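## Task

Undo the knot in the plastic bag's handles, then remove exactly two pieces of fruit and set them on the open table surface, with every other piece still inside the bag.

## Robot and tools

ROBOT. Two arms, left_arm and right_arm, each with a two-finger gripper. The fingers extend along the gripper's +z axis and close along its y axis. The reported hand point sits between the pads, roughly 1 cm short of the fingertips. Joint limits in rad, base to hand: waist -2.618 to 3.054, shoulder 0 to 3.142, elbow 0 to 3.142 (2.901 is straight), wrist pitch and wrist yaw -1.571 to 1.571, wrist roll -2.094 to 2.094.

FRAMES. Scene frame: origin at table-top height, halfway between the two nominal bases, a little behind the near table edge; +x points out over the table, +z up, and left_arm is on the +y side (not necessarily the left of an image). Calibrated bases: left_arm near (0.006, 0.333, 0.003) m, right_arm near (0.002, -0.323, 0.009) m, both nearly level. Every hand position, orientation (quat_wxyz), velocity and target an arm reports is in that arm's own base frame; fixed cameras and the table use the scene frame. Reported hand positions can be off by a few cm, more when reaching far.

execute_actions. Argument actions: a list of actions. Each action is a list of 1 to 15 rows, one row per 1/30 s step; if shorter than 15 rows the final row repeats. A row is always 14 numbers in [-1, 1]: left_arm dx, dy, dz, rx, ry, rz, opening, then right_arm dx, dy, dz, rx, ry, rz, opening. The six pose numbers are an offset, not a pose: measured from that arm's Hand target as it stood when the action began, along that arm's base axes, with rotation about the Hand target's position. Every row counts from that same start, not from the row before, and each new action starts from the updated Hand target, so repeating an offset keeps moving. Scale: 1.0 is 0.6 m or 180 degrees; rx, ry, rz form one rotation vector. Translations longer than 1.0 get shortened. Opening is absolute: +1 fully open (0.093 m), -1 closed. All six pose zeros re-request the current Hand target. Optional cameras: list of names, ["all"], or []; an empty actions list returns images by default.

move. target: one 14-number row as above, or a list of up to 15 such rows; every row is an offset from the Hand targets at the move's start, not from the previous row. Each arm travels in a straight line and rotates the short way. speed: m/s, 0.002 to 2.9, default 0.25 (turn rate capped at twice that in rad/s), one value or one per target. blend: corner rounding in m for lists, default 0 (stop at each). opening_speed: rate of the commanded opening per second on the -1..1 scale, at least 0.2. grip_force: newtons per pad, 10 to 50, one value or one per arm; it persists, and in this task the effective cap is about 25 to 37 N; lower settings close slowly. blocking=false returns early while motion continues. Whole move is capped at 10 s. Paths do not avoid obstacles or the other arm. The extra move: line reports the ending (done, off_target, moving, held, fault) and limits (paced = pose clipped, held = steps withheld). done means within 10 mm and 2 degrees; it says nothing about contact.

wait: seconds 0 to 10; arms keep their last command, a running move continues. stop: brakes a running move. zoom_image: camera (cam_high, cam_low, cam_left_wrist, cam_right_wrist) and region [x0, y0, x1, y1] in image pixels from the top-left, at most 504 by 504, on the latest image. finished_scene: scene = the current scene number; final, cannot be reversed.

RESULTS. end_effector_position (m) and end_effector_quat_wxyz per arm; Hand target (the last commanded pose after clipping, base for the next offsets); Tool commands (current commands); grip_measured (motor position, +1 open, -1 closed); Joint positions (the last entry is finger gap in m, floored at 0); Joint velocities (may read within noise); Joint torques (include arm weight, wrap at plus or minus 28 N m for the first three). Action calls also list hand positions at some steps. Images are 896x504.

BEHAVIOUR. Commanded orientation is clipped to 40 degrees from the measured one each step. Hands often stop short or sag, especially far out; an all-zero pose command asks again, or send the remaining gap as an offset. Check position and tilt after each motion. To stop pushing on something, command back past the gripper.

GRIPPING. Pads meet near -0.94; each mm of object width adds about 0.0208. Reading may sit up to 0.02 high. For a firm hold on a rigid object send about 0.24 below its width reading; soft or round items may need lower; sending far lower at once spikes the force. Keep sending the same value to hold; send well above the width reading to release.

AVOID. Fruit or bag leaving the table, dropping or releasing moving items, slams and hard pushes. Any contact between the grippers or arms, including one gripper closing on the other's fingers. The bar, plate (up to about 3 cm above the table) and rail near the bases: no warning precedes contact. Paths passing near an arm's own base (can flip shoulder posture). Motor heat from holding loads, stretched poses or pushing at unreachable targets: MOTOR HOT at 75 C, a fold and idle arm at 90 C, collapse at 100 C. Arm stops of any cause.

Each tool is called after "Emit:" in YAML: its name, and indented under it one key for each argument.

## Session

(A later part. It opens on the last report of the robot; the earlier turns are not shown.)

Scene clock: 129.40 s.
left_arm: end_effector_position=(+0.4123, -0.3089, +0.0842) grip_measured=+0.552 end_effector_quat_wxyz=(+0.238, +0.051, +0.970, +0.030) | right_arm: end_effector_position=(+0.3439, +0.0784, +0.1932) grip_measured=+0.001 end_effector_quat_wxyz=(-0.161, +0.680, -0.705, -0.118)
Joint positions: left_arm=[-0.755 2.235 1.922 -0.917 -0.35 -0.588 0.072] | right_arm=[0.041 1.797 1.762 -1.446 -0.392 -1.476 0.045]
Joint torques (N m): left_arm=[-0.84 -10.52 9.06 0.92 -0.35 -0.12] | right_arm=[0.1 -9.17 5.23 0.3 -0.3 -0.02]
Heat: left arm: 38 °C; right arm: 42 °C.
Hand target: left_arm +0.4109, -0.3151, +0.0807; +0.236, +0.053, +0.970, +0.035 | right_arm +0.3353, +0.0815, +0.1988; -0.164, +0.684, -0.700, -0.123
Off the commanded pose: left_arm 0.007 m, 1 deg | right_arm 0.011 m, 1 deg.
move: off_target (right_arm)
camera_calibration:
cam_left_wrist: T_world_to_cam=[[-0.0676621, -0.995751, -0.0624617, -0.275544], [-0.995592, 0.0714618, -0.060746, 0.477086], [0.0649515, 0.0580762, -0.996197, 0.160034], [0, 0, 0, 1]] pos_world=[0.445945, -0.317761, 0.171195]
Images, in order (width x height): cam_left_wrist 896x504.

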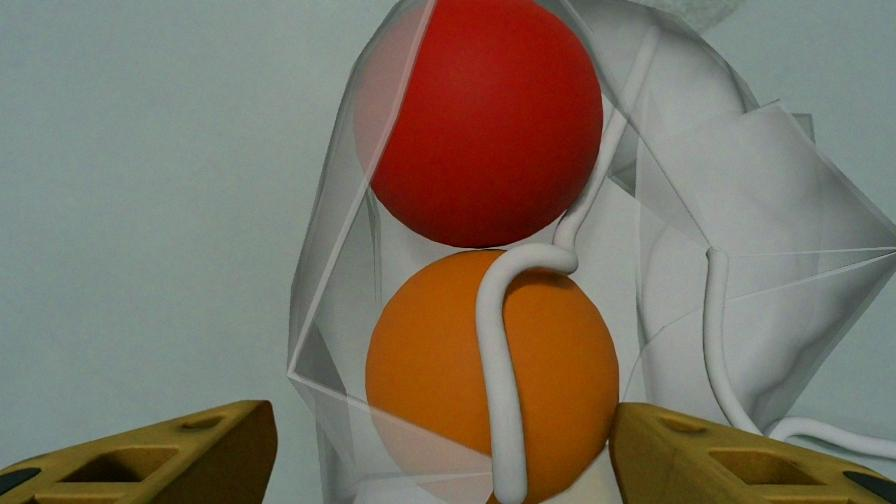

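Emit:
move:
  target:
    - [0.008,-0.01,0.0,0,0,-0.14,0.52,0,0,0,0,0,0,0]
    - [0.008,-0.01,-0.08,0,0,-0.14,0.52,0,0,0,0,0,0,0]
  speed: 0.12
  cameras: ["cam_left_wrist"]

Scene clock: 133.40 s.
left_arm: end_effector_position=(+0.4297, -0.3332, +0.0557) grip_measured=+0.522 end_effector_quat_wxyz=(+0.276, +0.251, +0.927, -0.032) | right_arm: end_effector_position=(+0.3439, +0.0784, +0.1932) grip_measured=+0.001 end_effector_quat_wxyz=(-0.161, +0.680, -0.705, -0.118)
Joint positions: left_arm=[-0.713 2.204 1.706 -0.534 -0.175 -0.136 0.07] | right_arm=[0.041 1.797 1.762 -1.446 -0.392 -1.476 0.045]
Joint torques (N m): left_arm=[0.44 -11.47 4.07 1.08 0 0.12] | right_arm=[0.13 -9.13 5.18 0.29 -0.29 -0.04]
Heat: left arm: 40 °C; right arm: 42 °C.
Hand target: left_arm +0.4157, -0.3210, +0.0328; +0.238, +0.263, +0.935, -0.017 | right_arm +0.3353, +0.0815, +0.1988; -0.164, +0.684, -0.700, -0.123
Off the commanded pose: left_arm 0.030 m, 5 deg | right_arm 0.011 m, 1 deg.
move: off_target (left_arm, right_arm)
camera_calibration:
cam_left_wrist: T_world_to_cam=[[-0.470122, -0.880824, -0.0559828, -0.0894986], [-0.869676, 0.47312, -0.140787, 0.578672], [0.150495, -0.0174999, -0.988456, 0.0695591], [0, 0, 0, 1]] pos_world=[0.450714, -0.351396, 0.145215]
Images, in order (width x height): cam_left_wrist 896x504.

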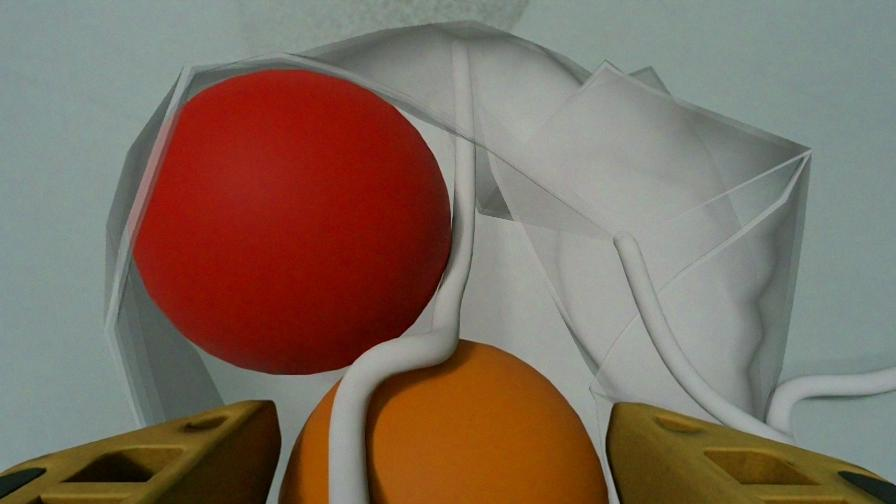

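Emit:
move:
  target:
    - [0.0,0.0,0.08,0,0,0,0.52,0,0,0,0,0,0,0]
    - [-0.012,0.008,0.08,0,0,0.085,0.52,0,0,0,0,0,0,0]
  speed: 0.12
  cameras: ["cam_left_wrist"]

Scene clock: 136.90 s.
left_arm: end_effector_position=(+0.4090, -0.3096, +0.0700) grip_measured=+0.522 end_effector_quat_wxyz=(+0.229, +0.137, +0.963, +0.017) | right_arm: end_effector_position=(+0.3439, +0.0784, +0.1932) grip_measured=+0.001 end_effector_quat_wxyz=(-0.161, +0.680, -0.705, -0.118)
Joint positions: left_arm=[-0.74 2.201 1.812 -0.81 -0.283 -0.403 0.07] | right_arm=[0.041 1.797 1.762 -1.446 -0.392 -1.476 0.045]
Joint torques (N m): left_arm=[-0.81 -12.52 9.13 0.97 -0.3 -0.1] | right_arm=[0.25 -9.21 5.18 0.28 -0.31 -0.01]
Heat: left arm: 41 °C; right arm: 42 °C.
Hand target: left_arm +0.4085, -0.3163, +0.0808; +0.238, +0.136, +0.962, +0.015 | right_arm +0.3353, +0.0815, +0.1988; -0.164, +0.684, -0.700, -0.123
Off the commanded pose: left_arm 0.013 m, 1 deg | right_arm 0.011 m, 1 deg.
move: off_target (left_arm, right_arm)
camera_calibration:
cam_left_wrist: T_world_to_cam=[[-0.239537, -0.96789, -0.0762326, -0.197426], [-0.969289, 0.242908, -0.0383995, 0.513684], [0.0556839, 0.0646933, -0.99635, 0.151972], [0, 0, 0, 1]] pos_world=[0.442156, -0.325696, 0.156093]
Images, in order (width x height): cam_left_wrist 896x504.

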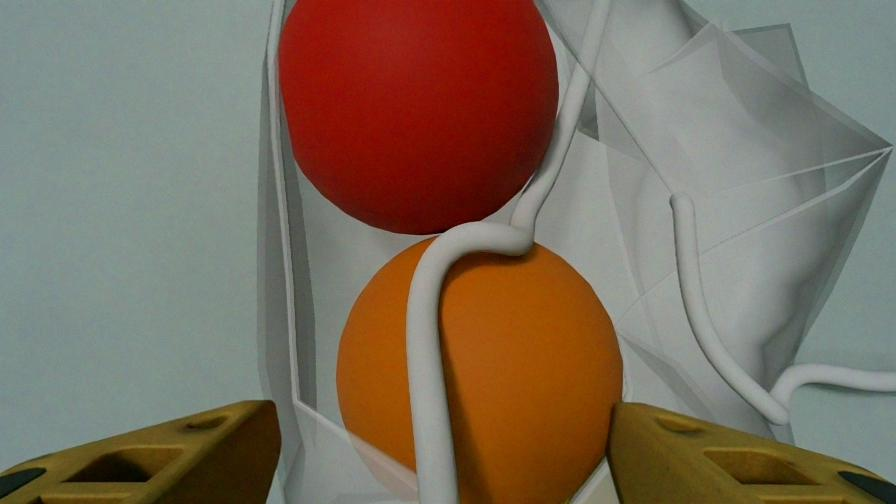

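Emit:
move:
  target:
    - [0.004,-0.008,0.0,0,0,-0.04,0.48,0,0,0,0,0,0,0]
    - [0.004,-0.008,-0.06,0,0,-0.04,0.48,0,0,0,0,0,0,0]
  speed: 0.1
  cameras: ["cam_left_wrist"]

Scene clock: 139.57 s.
left_arm: end_effector_position=(+0.4136, -0.3203, +0.0564) grip_measured=+0.482 end_effector_quat_wxyz=(+0.247, +0.188, +0.951, +0.002) | right_arm: end_effector_position=(+0.3439, +0.0784, +0.1932) grip_measured=+0.001 end_effector_quat_wxyz=(-0.161, +0.680, -0.705, -0.118)
Joint positions: left_arm=[-0.74 2.201 1.739 -0.674 -0.254 -0.293 0.068] | right_arm=[0.041 1.797 1.762 -1.446 -0.392 -1.476 0.045]
Joint torques (N m): left_arm=[0.31 -11.21 5.15 1.48 -0.01 0.11] | right_arm=[0.14 -9.2 5.24 0.29 -0.32 -0.02]
Heat: left arm: 42 °C; right arm: 42 °C.
Hand target: left_arm +0.4108, -0.3210, +0.0447; +0.238, +0.196, +0.951, +0.000 | right_arm +0.3353, +0.0815, +0.1988; -0.164, +0.684, -0.700, -0.123
Off the commanded pose: left_arm 0.012 m, 1 deg | right_arm 0.011 m, 1 deg.
move: off_target (left_arm, right_arm)
camera_calibration:
cam_left_wrist: T_world_to_cam=[[-0.340856, -0.937101, -0.0752259, -0.155989], [-0.935226, 0.346146, -0.0743958, 0.541208], [0.0957555, 0.044995, -0.994387, 0.115922], [0, 0, 0, 1]] pos_world=[0.441882, -0.338731, 0.143801]
Images, in order (width x height): cam_left_wrist 896x504.

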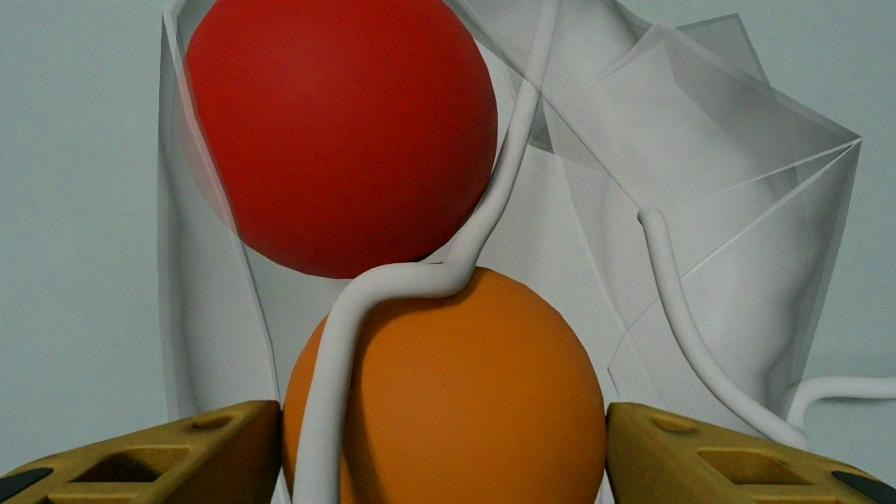

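Emit:
move:
  target: [-0.006,0,-0.06,0,0,0,0.48,0,0,0,0,0,0,0]
  speed: 0.08
  cameras: ["cam_left_wrist"]

Scene clock: 140.83 s.
left_arm: end_effector_position=(+0.4255, -0.3306, +0.0489) grip_measured=+0.482 end_effector_quat_wxyz=(+0.288, +0.179, +0.940, -0.022) | right_arm: end_effector_position=(+0.3439, +0.0784, +0.1932) grip_measured=+0.001 end_effector_quat_wxyz=(-0.161, +0.680, -0.705, -0.118)
Joint positions: left_arm=[-0.74 2.201 1.663 -0.499 -0.256 -0.293 0.068] | right_arm=[0.041 1.797 1.762 -1.446 -0.392 -1.476 0.045]
Joint torques (N m): left_arm=[-0.14 -9.01 3.71 1.15 0 0.08] | right_arm=[0.2 -9.17 5.15 0.28 -0.31 -0.02]
Heat: left arm: 42 °C; right arm: 42 °C.
Hand target: left_arm +0.4073, -0.3211, +0.0088; +0.238, +0.196, +0.951, +0.000 | right_arm +0.3353, +0.0815, +0.1988; -0.164, +0.684, -0.700, -0.123
Off the commanded pose: left_arm 0.045 m, 7 deg | right_arm 0.011 m, 1 deg.
move: off_target (left_arm, right_arm)
camera_calibration:
cam_left_wrist: T_world_to_cam=[[-0.335615, -0.941184, -0.0391948, -0.167527], [-0.926636, 0.337339, -0.165976, 0.553295], [0.169436, -0.0193847, -0.985351, 0.0546526], [0, 0, 0, 1]] pos_world=[0.447219, -0.343262, 0.13912]
Images, in order (width x height): cam_left_wrist 896x504.

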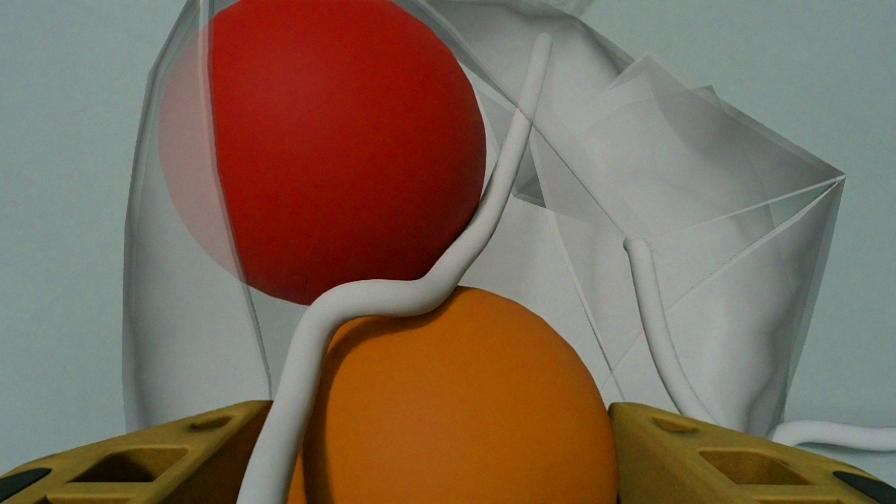

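Emit:
move:
  target:
    - [0.0,0.0,0.12,0,0,0,0.52,0,0,0,0,0,0,0]
    - [0.005,0.0,0.12,0,0,0.11,0.5,0,0,0,0,0,0,0]
  speed: 0.12
  cameras: ["cam_left_wrist"]

Scene clock: 145.57 s.
left_arm: end_effector_position=(+0.4109, -0.3142, +0.0822) grip_measured=+0.502 end_effector_quat_wxyz=(+0.233, +0.029, +0.971, +0.037) | right_arm: end_effector_position=(+0.3439, +0.0784, +0.1932) grip_measured=+0.001 end_effector_quat_wxyz=(-0.161, +0.680, -0.705, -0.118)
Joint positions: left_arm=[-0.77 2.276 1.988 -0.972 -0.367 -0.652 0.069] | right_arm=[0.041 1.797 1.762 -1.446 -0.392 -1.476 0.045]
Joint torques (N m): left_arm=[-0.92 -10.97 9.24 0.93 -0.41 -0.11] | right_arm=[0.24 -9.18 5.15 0.29 -0.3 -0.02]
Heat: left arm: 43 °C; right arm: 42 °C.
Hand target: left_arm +0.4103, -0.3210, +0.0807; +0.235, +0.030, +0.971, +0.041 | right_arm +0.3353, +0.0815, +0.1988; -0.164, +0.684, -0.700, -0.123
Off the commanded pose: left_arm 0.007 m, 0 deg | right_arm 0.011 m, 1 deg.
move: off_target (right_arm)
camera_calibration:
cam_left_wrist: T_world_to_cam=[[-0.0206152, -0.997656, -0.0652562, -0.300785], [-0.998326, 0.0240695, -0.0525984, 0.461515], [0.0540458, 0.0640626, -0.996481, 0.164827], [0, 0, 0, 1]] pos_world=[0.445634, -0.321748, 0.168894]
Images, in order (width x height): cam_left_wrist 896x504.

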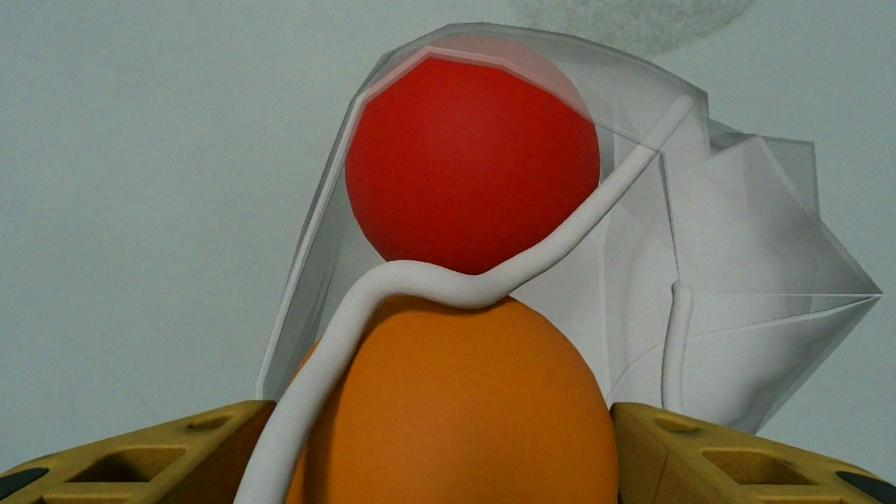

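Emit:
move:
  target: [0,0,0,0,0,0,-0.1,0,0,0,0,0,0,0]
  opening_speed: 1.5
  cameras: ["cam_left_wrist","cam_low"]

Scene clock: 146.63 s.
left_arm: end_effector_position=(+0.4109, -0.3142, +0.0822) grip_measured=+0.238 end_effector_quat_wxyz=(+0.233, +0.029, +0.971, +0.037) | right_arm: end_effector_position=(+0.3439, +0.0784, +0.1932) grip_measured=+0.001 end_effector_quat_wxyz=(-0.161, +0.680, -0.705, -0.118)
Joint positions: left_arm=[-0.77 2.276 1.988 -0.972 -0.367 -0.652 0.057] | right_arm=[0.041 1.797 1.762 -1.446 -0.392 -1.476 0.045]
Joint torques (N m): left_arm=[-0.95 -10.85 9.21 0.92 -0.41 -0.11] | right_arm=[0.2 -9.18 5.14 0.3 -0.32 -0.02]
Heat: left arm: 43 °C; right arm: 41 °C.
Hand target: left_arm +0.4103, -0.3210, +0.0807; +0.235, +0.030, +0.971, +0.041 | right_arm +0.3353, +0.0815, +0.1988; -0.164, +0.684, -0.700, -0.123
Off the commanded pose: left_arm 0.007 m, 0 deg | right_arm 0.011 m, 1 deg.
move: off_target (right_arm)
camera_calibration:
cam_left_wrist: T_world_to_cam=[[-0.0206152, -0.997656, -0.0652562, -0.300785], [-0.998326, 0.0240695, -0.0525984, 0.461515], [0.0540458, 0.0640626, -0.996481, 0.164827], [0, 0, 0, 1]] pos_world=[0.445634, -0.321748, 0.168894]
Images, in order (width x height): cam_low 896x504, cam_left_wrist 896x504.

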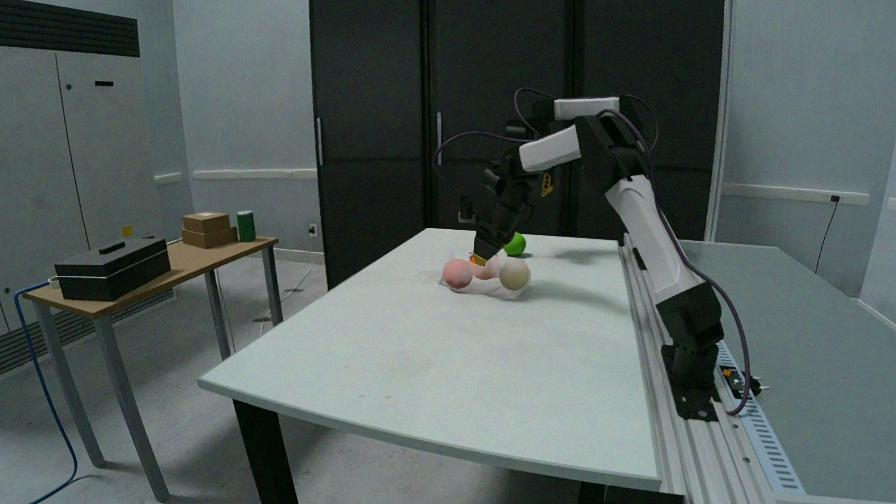

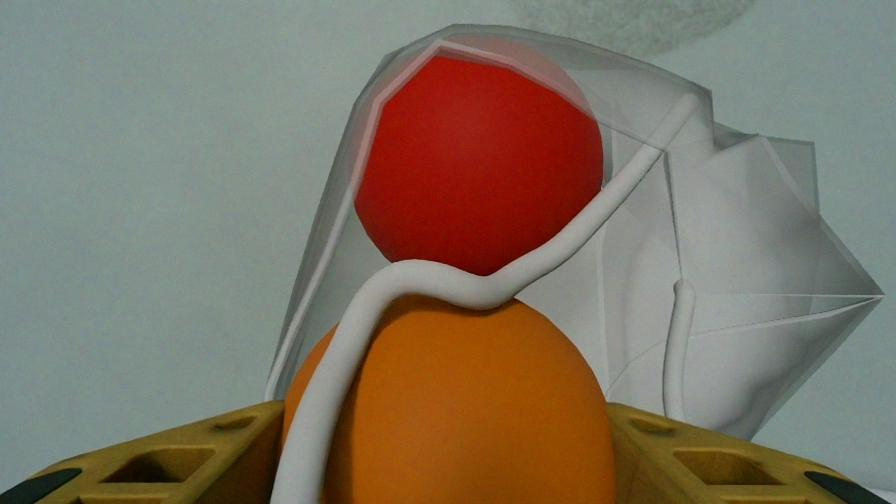

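Emit:
move:
  target: [0,0.02,0.16,0,0,0,-0.1,0,0,0,0,0,0,0]
  speed: 0.12
  cameras: ["cam_left_wrist","cam_low"]

Emit:
zoom_image:
  camera: "cam_low"
  region: [400, 180, 600, 320]

Scene clock: 148.83 s.
left_arm: end_effector_position=(+0.4069, -0.3104, +0.1780) grip_measured=+0.238 end_effector_quat_wxyz=(+0.235, +0.029, +0.971, +0.035) | right_arm: end_effector_position=(+0.3439, +0.0784, +0.1932) grip_measured=+0.001 end_effector_quat_wxyz=(-0.161, +0.680, -0.705, -0.118)
Joint positions: left_arm=[-0.77 2.327 2.461 -1.387 -0.367 -0.651 0.057] | right_arm=[0.041 1.797 1.762 -1.446 -0.392 -1.476 0.045]
Joint torques (N m): left_arm=[0.59 -11.08 8.64 0.92 -0.36 0.08] | right_arm=[0.25 -9.18 5.24 0.28 -0.32 -0.03]
Heat: left arm: 42 °C; right arm: 41 °C.
Hand target: left_arm +0.4103, -0.3091, +0.1766; +0.235, +0.030, +0.971, +0.041 | right_arm +0.3353, +0.0815, +0.1988; -0.164, +0.684, -0.700, -0.123
Off the commanded pose: left_arm 0.004 m, 1 deg | right_arm 0.011 m, 1 deg.
move: off_target (right_arm)
camera_calibration:
cam_left_wrist: T_world_to_cam=[[-0.0220104, -0.997886, -0.0611506, -0.290963], [-0.998001, 0.0255549, -0.0577993, 0.463786], [0.0592398, 0.0597561, -0.996454, 0.256892], [0, 0, 0, 1]] pos_world=[0.441236, -0.31755, 0.264995]
Images, in order (width x height): cam_low 896x504, cam_left_wrist 896x504.

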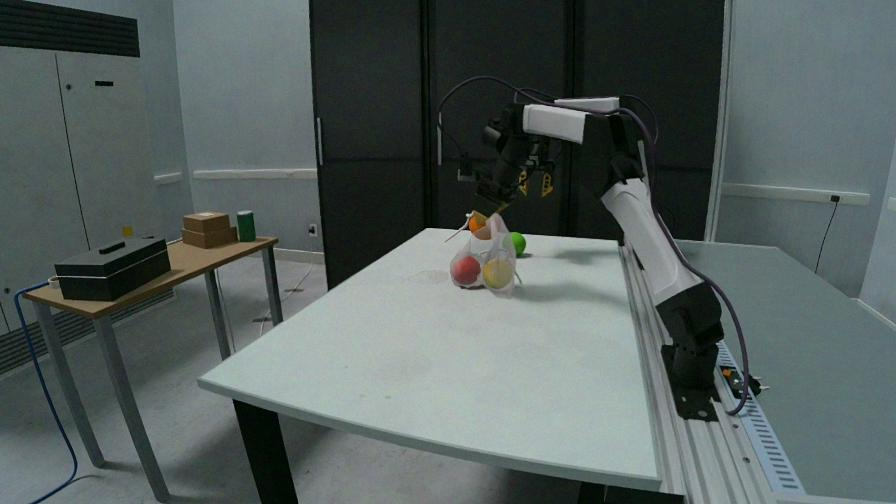

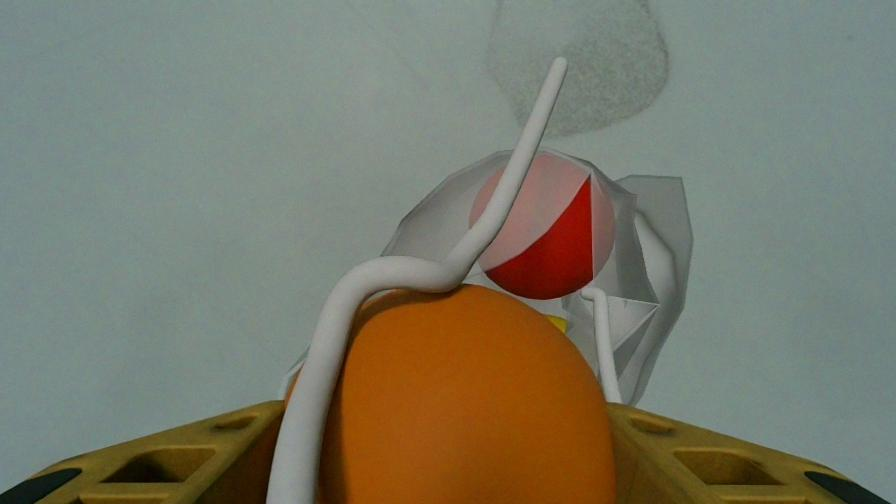

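Scaled by 2.520 from the camera's 896x504 image, which has a finer 1280x720 frame.

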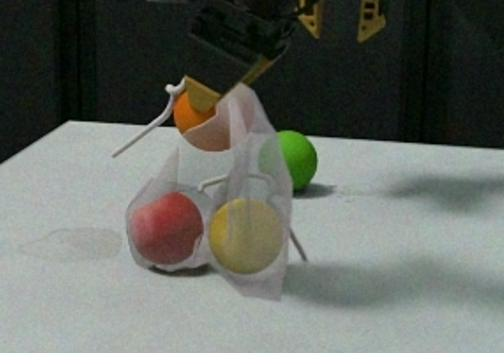

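Emit:
move:
  target:
    - [0.0,0.1,0.0,0,0,0,-0.1,0,0,0,0,0,0,0]
    - [0.0,0.21,-0.06,0,0,0,-0.1,0,0,0,0,0,0,0]
    - [0.0,0.21,-0.285,0,0,0,-0.1,0,0,0,0,0,0,0]
  speed: 0.12
  blend: [0.03,0.03,0]
  cameras: ["cam_left_wrist","cam_low"]

Emit:
zoom_image:
  camera: "cam_low"
  region: [400, 180, 600, 320]

Scene clock: 152.60 s.
left_arm: end_effector_position=(+0.4244, -0.1853, +0.0509) grip_measured=+0.238 end_effector_quat_wxyz=(+0.285, +0.015, +0.958, +0.034) | right_arm: end_effector_position=(+0.3439, +0.0784, +0.1932) grip_measured=+0.001 end_effector_quat_wxyz=(-0.161, +0.680, -0.705, -0.118)
Joint positions: left_arm=[-0.53 1.957 1.305 -0.431 -0.332 -0.416 0.057] | right_arm=[0.041 1.797 1.762 -1.446 -0.392 -1.476 0.045]
Joint torques (N m): left_arm=[0.43 -5.03 3.18 1.43 0.22 0.07] | right_arm=[0.12 -9.17 5.22 0.27 -0.31 -0.02]
Heat: left arm: 42 °C; right arm: 41 °C.
Hand target: left_arm +0.4103, -0.1831, +0.0057; +0.235, +0.030, +0.971, +0.041 | right_arm +0.3353, +0.0815, +0.1988; -0.164, +0.684, -0.700, -0.123
Off the commanded pose: left_arm 0.048 m, 6 deg | right_arm 0.011 m, 1 deg.
move: off_target (left_arm, right_arm)
camera_calibration:
cam_left_wrist: T_world_to_cam=[[0.0070092, -0.998659, -0.05129, -0.186513], [-0.987025, 0.00131858, -0.160559, 0.466743], [0.160411, 0.05175, -0.985693, 0.0767443], [0, 0, 0, 1]] pos_world=[0.449684, -0.19085, 0.14102]
Images, in order (width x height): cam_low 896x504, cam_left_wrist 896x504.

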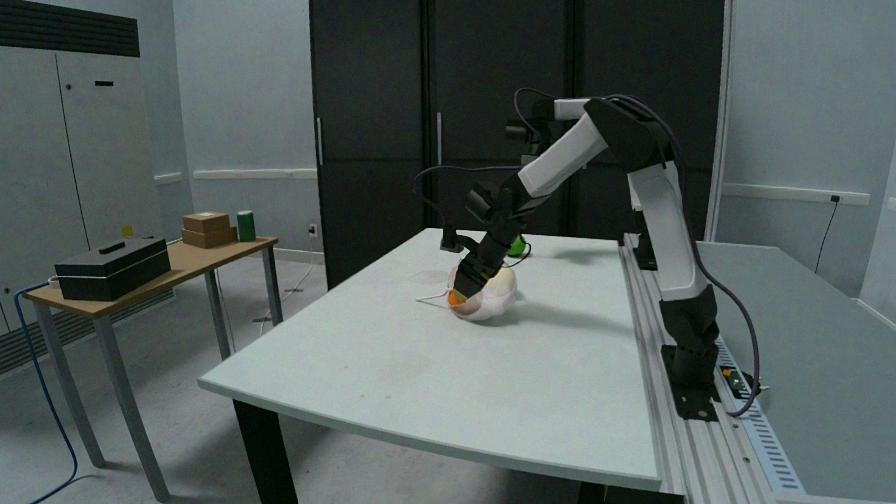

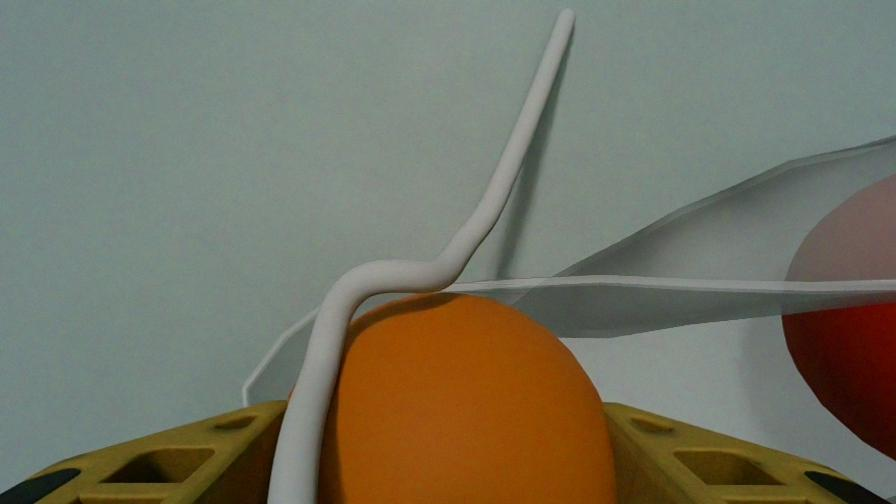

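Scaled by 2.520 from the camera's 896x504 image, which has a finer 1280x720 frame.

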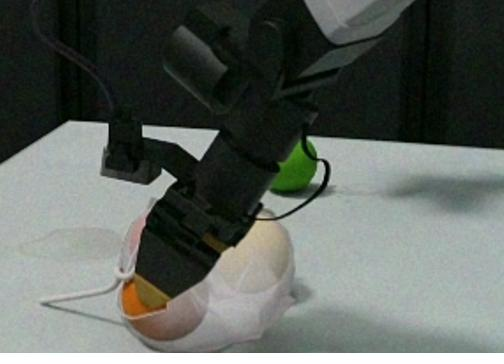

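Emit:
move:
  target: [0.02,0,0.06,0,0,0,-0.1,0,0,0,0,0,0,0]

Emit:
move:
  target: [0,0,0,0,0,0,0.6,0,0,0,0,0,0,0]
  opening_speed: 0.5

Emit:
move:
  target: [0,0.0,0.22,0,0,0,0.65,0,0,0,0,0,0,0]
  cameras: ["cam_left_wrist","cam_low"]

Scene clock: 154.03 s.
left_arm: end_effector_position=(+0.4261, -0.1845, +0.0535) grip_measured=+0.238 end_effector_quat_wxyz=(+0.260, +0.020, +0.965, +0.035) | right_arm: end_effector_position=(+0.3439, +0.0784, +0.1932) grip_measured=+0.001 end_effector_quat_wxyz=(-0.161, +0.680, -0.705, -0.118)
Joint positions: left_arm=[-0.517 1.981 1.376 -0.522 -0.304 -0.406 0.057] | right_arm=[0.041 1.797 1.762 -1.446 -0.392 -1.476 0.045]
Joint torques (N m): left_arm=[0.7 -7.99 7.99 0.95 -0.01 0.15] | right_arm=[0.23 -9.13 5.26 0.29 -0.29 -0.02]
Heat: left arm: 42 °C; right arm: 41 °C.
Hand target: left_arm +0.4223, -0.1831, +0.0416; +0.235, +0.030, +0.971, +0.041 | right_arm +0.3353, +0.0815, +0.1988; -0.164, +0.684, -0.700, -0.123
Off the commanded pose: left_arm 0.013 m, 3 deg | right_arm 0.011 m, 1 deg.
move: off_target (left_arm, right_arm)

Scene clock: 155.80 s.
left_arm: end_effector_position=(+0.4217, -0.1824, +0.0461) grip_measured=+0.598 end_effector_quat_wxyz=(+0.246, +0.024, +0.968, +0.042) | right_arm: end_effector_position=(+0.3439, +0.0784, +0.1932) grip_measured=+0.001 end_effector_quat_wxyz=(-0.161, +0.680, -0.705, -0.118)
Joint positions: left_arm=[-0.517 1.993 1.376 -0.542 -0.301 -0.405 0.074] | right_arm=[0.041 1.797 1.762 -1.446 -0.392 -1.476 0.045]
Joint torques (N m): left_arm=[0.72 -8.85 8.09 1.06 -0.05 0.11] | right_arm=[0.13 -9.11 5.26 0.28 -0.3 -0.04]
Heat: left arm: 42 °C; right arm: 41 °C.
Hand target: left_arm +0.4224, -0.1831, +0.0417; +0.235, +0.030, +0.971, +0.041 | right_arm +0.3353, +0.0815, +0.1988; -0.164, +0.684, -0.700, -0.123
Off the commanded pose: left_arm 0.005 m, 2 deg | right_arm 0.011 m, 1 deg.
move: off_target (right_arm)

Scene clock: 157.27 s.
left_arm: end_effector_position=(+0.4218, -0.1828, +0.1671) grip_measured=+0.648 end_effector_quat_wxyz=(+0.235, +0.028, +0.970, +0.047) | right_arm: end_effector_position=(+0.3439, +0.0784, +0.1932) grip_measured=+0.001 end_effector_quat_wxyz=(-0.161, +0.680, -0.705, -0.118)
Joint positions: left_arm=[-0.517 1.95 1.812 -1.048 -0.3 -0.4 0.076] | right_arm=[0.041 1.797 1.762 -1.446 -0.392 -1.476 0.045]
Joint torques (N m): left_arm=[0.66 -10.35 8.69 1.02 -0.06 0.07] | right_arm=[0.1 -9.16 5.23 0.28 -0.29 -0.02]
Heat: left arm: 42 °C; right arm: 41 °C.
Hand target: left_arm +0.4223, -0.1831, +0.1737; +0.235, +0.030, +0.971, +0.041 | right_arm +0.3353, +0.0815, +0.1988; -0.164, +0.684, -0.700, -0.123
Off the commanded pose: left_arm 0.007 m, 1 deg | right_arm 0.011 m, 1 deg.
move: off_target (right_arm)
camera_calibration:
cam_left_wrist: T_world_to_cam=[[-0.0147578, -0.996299, -0.0846809, -0.162805], [-0.998163, 0.0196566, -0.0573111, 0.473512], [0.0587636, 0.0836795, -0.994759, 0.241714], [0, 0, 0, 1]] pos_world=[0.456035, -0.191737, 0.253798]
Images, in order (width x height): cam_low 896x504, cam_left_wrist 896x504.

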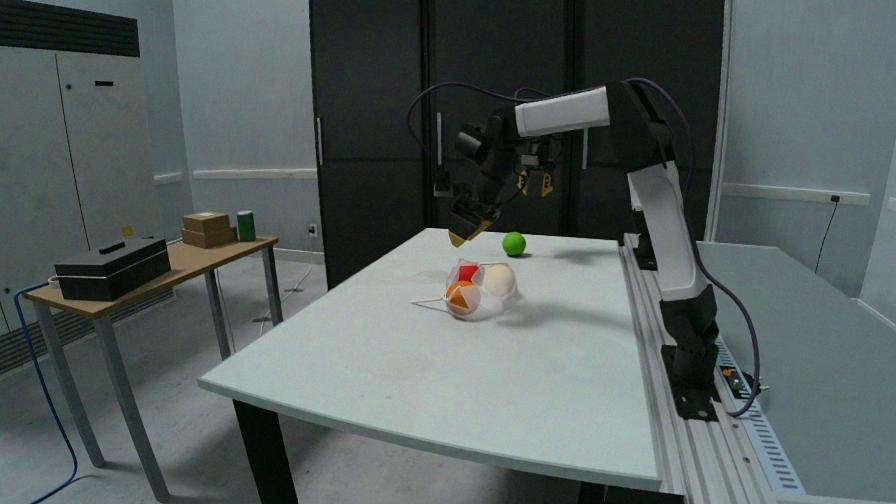

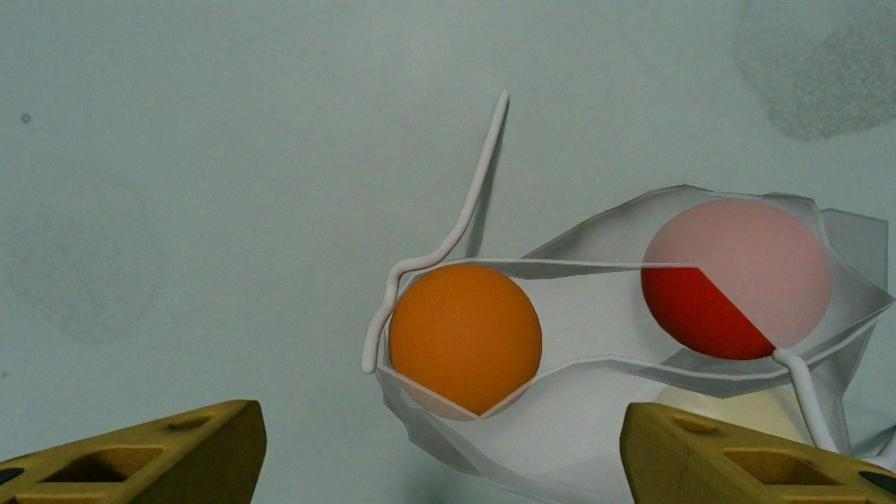

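Emit:
move:
  target: [0.002,0.004,-0.245,0,0,0,0.58,0,0,0,0,0,0,0]
  speed: 0.12
  cameras: ["cam_left_wrist"]

Emit:
move:
  target: [0,0,0,0,0,0,-0.1,0,0,0,0,0,0,0]
  opening_speed: 1.2
  cameras: ["cam_left_wrist"]

Emit:
move:
  target: [0,0,0.2,0,0,0,-0.1,0,0,0,0,0,0,0]
  speed: 0.12
  cameras: ["cam_left_wrist","cam_low"]

Emit:
zoom_image:
  camera: "cam_low"
  region: [400, 180, 600, 320]

Scene clock: 160.43 s.
left_arm: end_effector_position=(+0.4251, -0.1817, +0.0364) grip_measured=+0.582 end_effector_quat_wxyz=(+0.243, +0.025, +0.969, +0.043) | right_arm: end_effector_position=(+0.3439, +0.0784, +0.1932) grip_measured=+0.001 end_effector_quat_wxyz=(-0.161, +0.680, -0.705, -0.118)
Joint positions: left_arm=[-0.511 2.021 1.377 -0.521 -0.298 -0.398 0.073] | right_arm=[0.041 1.797 1.762 -1.446 -0.392 -1.476 0.045]
Joint torques (N m): left_arm=[0.65 -9.44 5.2 1.38 -0.06 0.13] | right_arm=[0.12 -9.21 5.19 0.27 -0.33 -0.03]
Heat: left arm: 42 °C; right arm: 41 °C.
Hand target: left_arm +0.4236, -0.1807, +0.0266; +0.235, +0.030, +0.971, +0.041 | right_arm +0.3353, +0.0815, +0.1988; -0.164, +0.684, -0.700, -0.123
Off the commanded pose: left_arm 0.010 m, 1 deg | right_arm 0.011 m, 1 deg.
move: off_target (right_arm)
camera_calibration:
cam_left_wrist: T_world_to_cam=[[-0.00922964, -0.997245, -0.0735979, -0.17568], [-0.997134, 0.0147052, -0.0742077, 0.468705], [0.0750855, 0.0727021, -0.994523, 0.10251], [0, 0, 0, 1]] pos_world=[0.458043, -0.189542, 0.1238]
Images, in order (width x height): cam_left_wrist 896x504.

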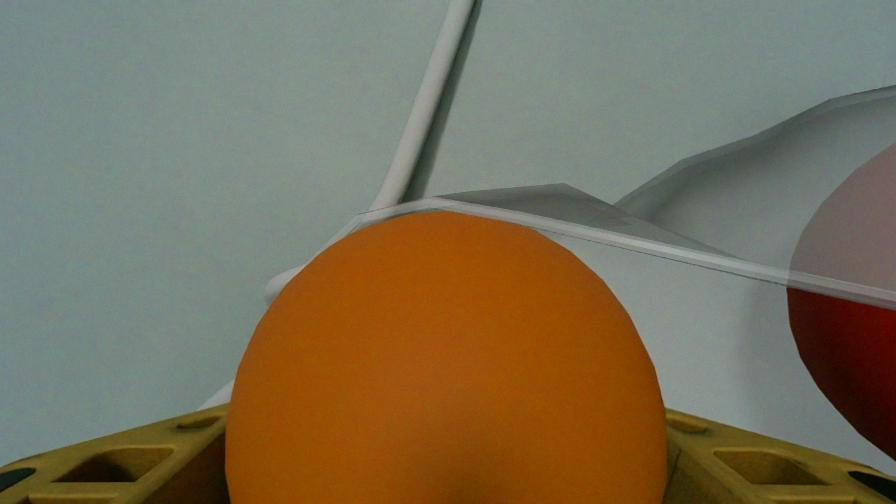

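Scene clock: 161.20 s.
left_arm: end_effector_position=(+0.4251, -0.1818, +0.0364) grip_measured=+0.286 end_effector_quat_wxyz=(+0.243, +0.025, +0.969, +0.043) | right_arm: end_effector_position=(+0.3439, +0.0784, +0.1932) grip_measured=+0.001 end_effector_quat_wxyz=(-0.161, +0.680, -0.705, -0.118)
Joint positions: left_arm=[-0.511 2.021 1.377 -0.521 -0.297 -0.398 0.059] | right_arm=[0.041 1.797 1.762 -1.446 -0.392 -1.476 0.045]
Joint torques (N m): left_arm=[0.68 -9.44 5.2 1.37 -0.06 0.11] | right_arm=[0.2 -9.21 5.22 0.27 -0.31 -0.04]
Heat: left arm: 42 °C; right arm: 41 °C.
Hand target: left_arm +0.4235, -0.1807, +0.0266; +0.234, +0.030, +0.971, +0.041 | right_arm +0.3353, +0.0815, +0.1988; -0.164, +0.684, -0.700, -0.123
Off the commanded pose: left_arm 0.010 m, 1 deg | right_arm 0.011 m, 1 deg.
move: off_target (right_arm)
camera_calibration:
cam_left_wrist: T_world_to_cam=[[-0.00936605, -0.997266, -0.0732998, -0.175766], [-0.997141, 0.0148111, -0.074097, 0.468708], [0.0749801, 0.0723963, -0.994554, 0.102412], [0, 0, 0, 1]] pos_world=[0.458043, -0.189642, 0.1237]
Images, in order (width x height): cam_left_wrist 896x504.

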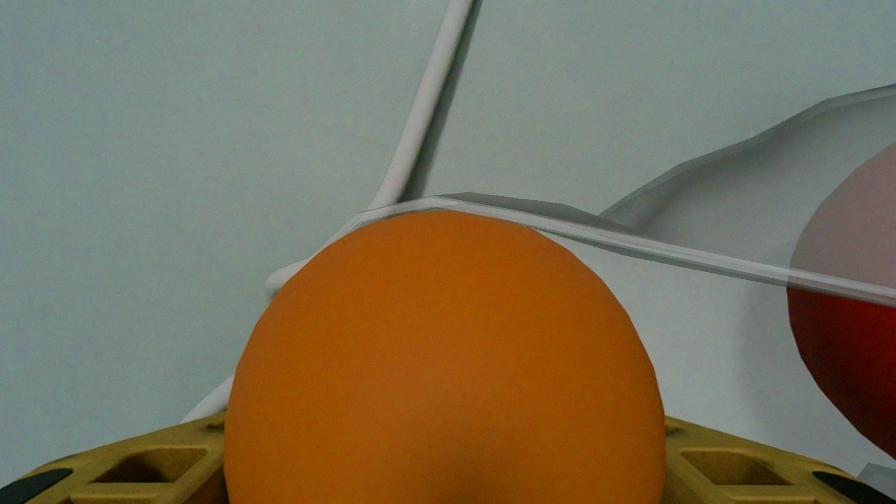

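Scene clock: 163.00 s.
left_arm: end_effector_position=(+0.4210, -0.1796, +0.1273) grip_measured=+0.286 end_effector_quat_wxyz=(+0.221, +0.030, +0.973, +0.054) | right_arm: end_effector_position=(+0.3439, +0.0784, +0.1932) grip_measured=+0.001 end_effector_quat_wxyz=(-0.161, +0.680, -0.705, -0.118)
Joint positions: left_arm=[-0.511 1.964 1.686 -0.938 -0.296 -0.397 0.059] | right_arm=[0.041 1.797 1.762 -1.446 -0.392 -1.476 0.045]
Joint torques (N m): left_arm=[0.72 -12.42 9.03 0.99 -0.08 0.1] | right_arm=[0.23 -9.24 5.14 0.28 -0.32 -0.05]
Heat: left arm: 42 °C; right arm: 41 °C.
Hand target: left_arm +0.4235, -0.1806, +0.1466; +0.235, +0.030, +0.971, +0.041 | right_arm +0.3353, +0.0815, +0.1988; -0.164, +0.684, -0.700, -0.123
Off the commanded pose: left_arm 0.019 m, 2 deg | right_arm 0.011 m, 1 deg.
move: off_target (left_arm, right_arm)
camera_calibration:
cam_left_wrist: T_world_to_cam=[[-0.0152652, -0.995061, -0.0980828, -0.160922], [-0.999434, 0.0181249, -0.0283312, 0.467032], [0.0299691, 0.0975949, -0.994775, 0.216578], [0, 0, 0, 1]] pos_world=[0.45782, -0.189729, 0.212894]
Images, in order (width x height): cam_low 896x504, cam_left_wrist 896x504.

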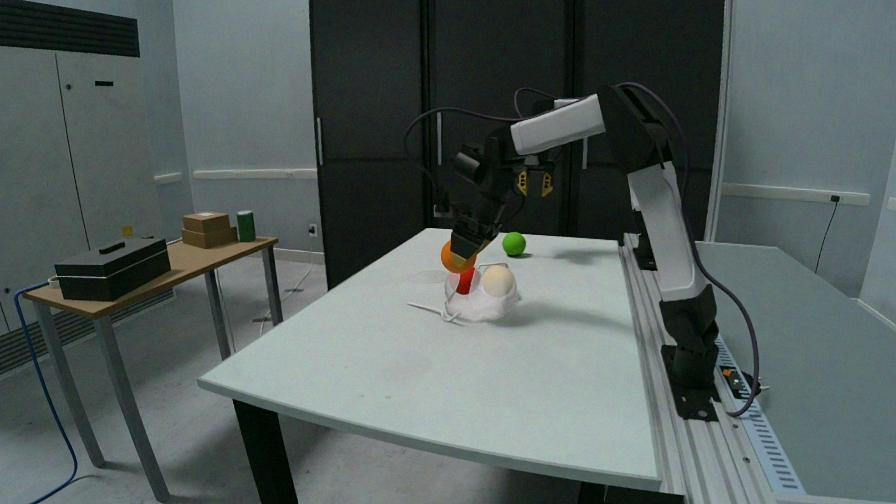

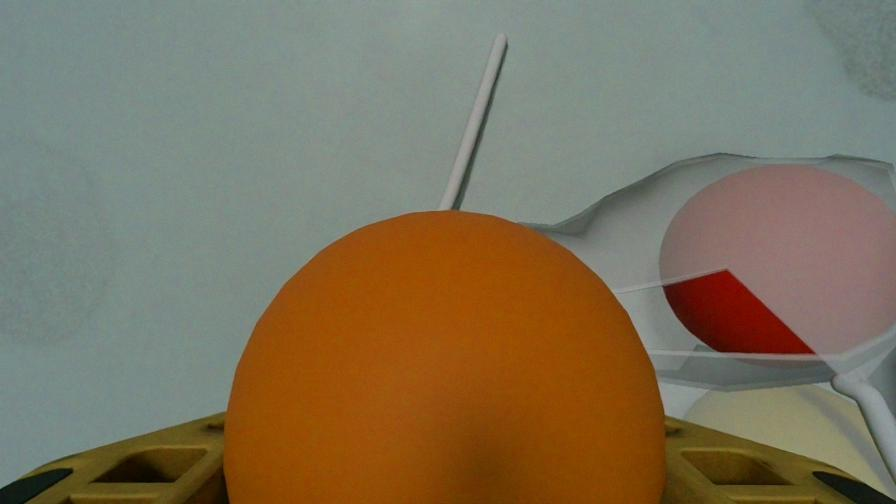

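Scaled by 2.520 from the camera's 896x504 image, which has a finer 1280x720 frame.

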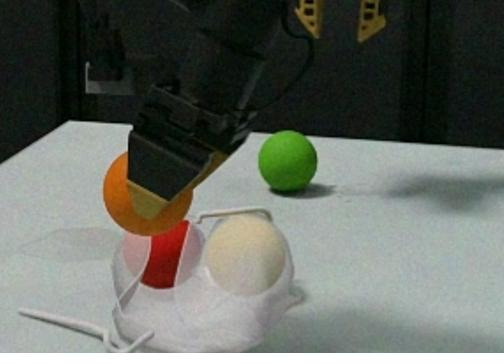

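Emit:
move:
  target:
    - [-0.05,0.26,0.02,0,0,0,-0.1,0,0,0,0,0,0,0]
    - [-0.05,0.26,-0.13,0,0,0,-0.1,0,0,0,0,0,0,0]
  speed: [0.25,0.12]
  blend: [0.03,0]

Scene clock: 165.80 s.
left_arm: end_effector_position=(+0.3943, -0.0227, +0.0751) grip_measured=+0.286 end_effector_quat_wxyz=(+0.238, +0.023, +0.970, +0.047) | right_arm: end_effector_position=(+0.3439, +0.0784, +0.1932) grip_measured=+0.001 end_effector_quat_wxyz=(-0.161, +0.680, -0.705, -0.118)
Joint positions: left_arm=[-0.113 1.676 1.086 -0.508 -0.132 -0.034 0.059] | right_arm=[0.041 1.797 1.762 -1.446 -0.392 -1.476 0.045]
Joint torques (N m): left_arm=[0.28 -7.08 5.49 1.52 0.11 0.12] | right_arm=[0.12 -9.22 5.2 0.27 -0.31 -0.04]
Heat: left arm: 42 °C; right arm: 41 °C.
Hand target: left_arm +0.3936, -0.0247, +0.0687; +0.235, +0.030, +0.971, +0.041 | right_arm +0.3353, +0.0815, +0.1988; -0.164, +0.684, -0.700, -0.123
Off the commanded pose: left_arm 0.007 m, 1 deg | right_arm 0.011 m, 1 deg.
move: off_target (right_arm)

Emit:
move:
  target: [0,0,-0.058,0,0,0,-0.1,0,0,0,0,0,0,0]
  speed: 0.06
  cameras: ["cam_low"]

Emit:
zoom_image:
  camera: "cam_low"
  region: [380, 200, 580, 340]

Scene clock: 167.80 s.
left_arm: end_effector_position=(+0.3956, -0.0228, +0.0417) grip_measured=+0.286 end_effector_quat_wxyz=(+0.240, +0.023, +0.969, +0.046) | right_arm: end_effector_position=(+0.3439, +0.0784, +0.1932) grip_measured=+0.001 end_effector_quat_wxyz=(-0.161, +0.680, -0.705, -0.118)
Joint positions: left_arm=[-0.113 1.731 1.003 -0.365 -0.132 -0.034 0.059] | right_arm=[0.041 1.797 1.762 -1.446 -0.392 -1.476 0.045]
Joint torques (N m): left_arm=[0.34 -6.99 5.01 1.57 0.08 0.11] | right_arm=[0.14 -9.21 5.15 0.29 -0.31 -0.03]
Heat: left arm: 41 °C; right arm: 41 °C.
Hand target: left_arm +0.3935, -0.0246, +0.0338; +0.235, +0.030, +0.971, +0.041 | right_arm +0.3353, +0.0815, +0.1988; -0.164, +0.684, -0.700, -0.123
Off the commanded pose: left_arm 0.008 m, 1 deg | right_arm 0.011 m, 1 deg.
move: off_target (right_arm)
Images, in order (width x height): cam_low 896x504.

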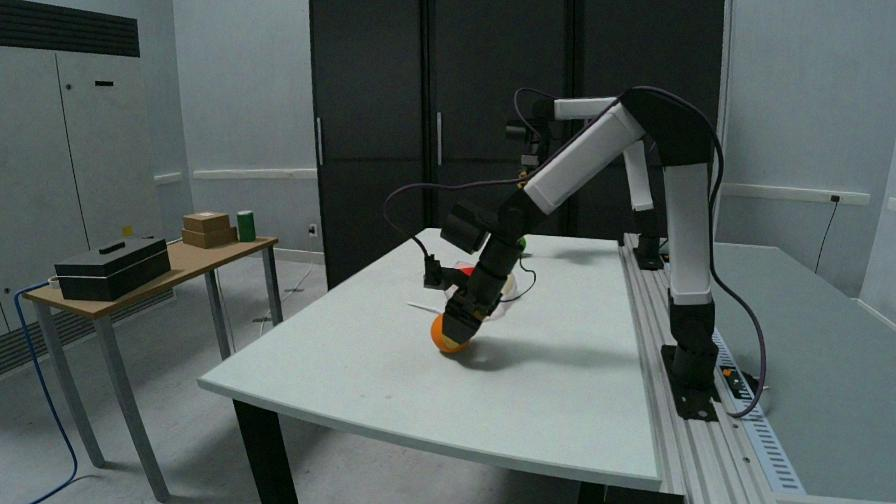

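Scaled by 2.520 from the camera's 896x504 image, which has a finer 1280x720 frame.

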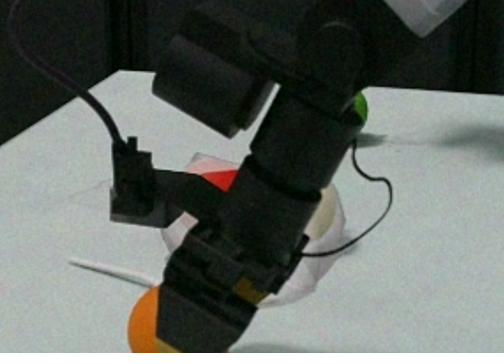

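Emit:
move:
  target: [0,0,-0.014,0,0,0,-0.1,0,0,0,0,0,0,0]
  speed: 0.04

Scene clock: 168.80 s.
left_arm: end_effector_position=(+0.3971, -0.0230, +0.0388) grip_measured=+0.286 end_effector_quat_wxyz=(+0.244, +0.023, +0.968, +0.046) | right_arm: end_effector_position=(+0.3439, +0.0784, +0.1932) grip_measured=+0.001 end_effector_quat_wxyz=(-0.161, +0.680, -0.705, -0.118)
Joint positions: left_arm=[-0.113 1.738 0.993 -0.34 -0.132 -0.034 0.059] | right_arm=[0.041 1.797 1.762 -1.446 -0.392 -1.476 0.045]
Joint torques (N m): left_arm=[0.29 -6.3 4.3 1.63 0.09 0.11] | right_arm=[0.21 -9.2 5.19 0.27 -0.32 -0.03]
Heat: left arm: 41 °C; right arm: 41 °C.
Hand target: left_arm +0.3935, -0.0246, +0.0254; +0.235, +0.030, +0.971, +0.041 | right_arm +0.3353, +0.0815, +0.1988; -0.164, +0.684, -0.700, -0.123
Off the commanded pose: left_arm 0.014 m, 2 deg | right_arm 0.011 m, 1 deg.
move: off_target (left_arm, right_arm)


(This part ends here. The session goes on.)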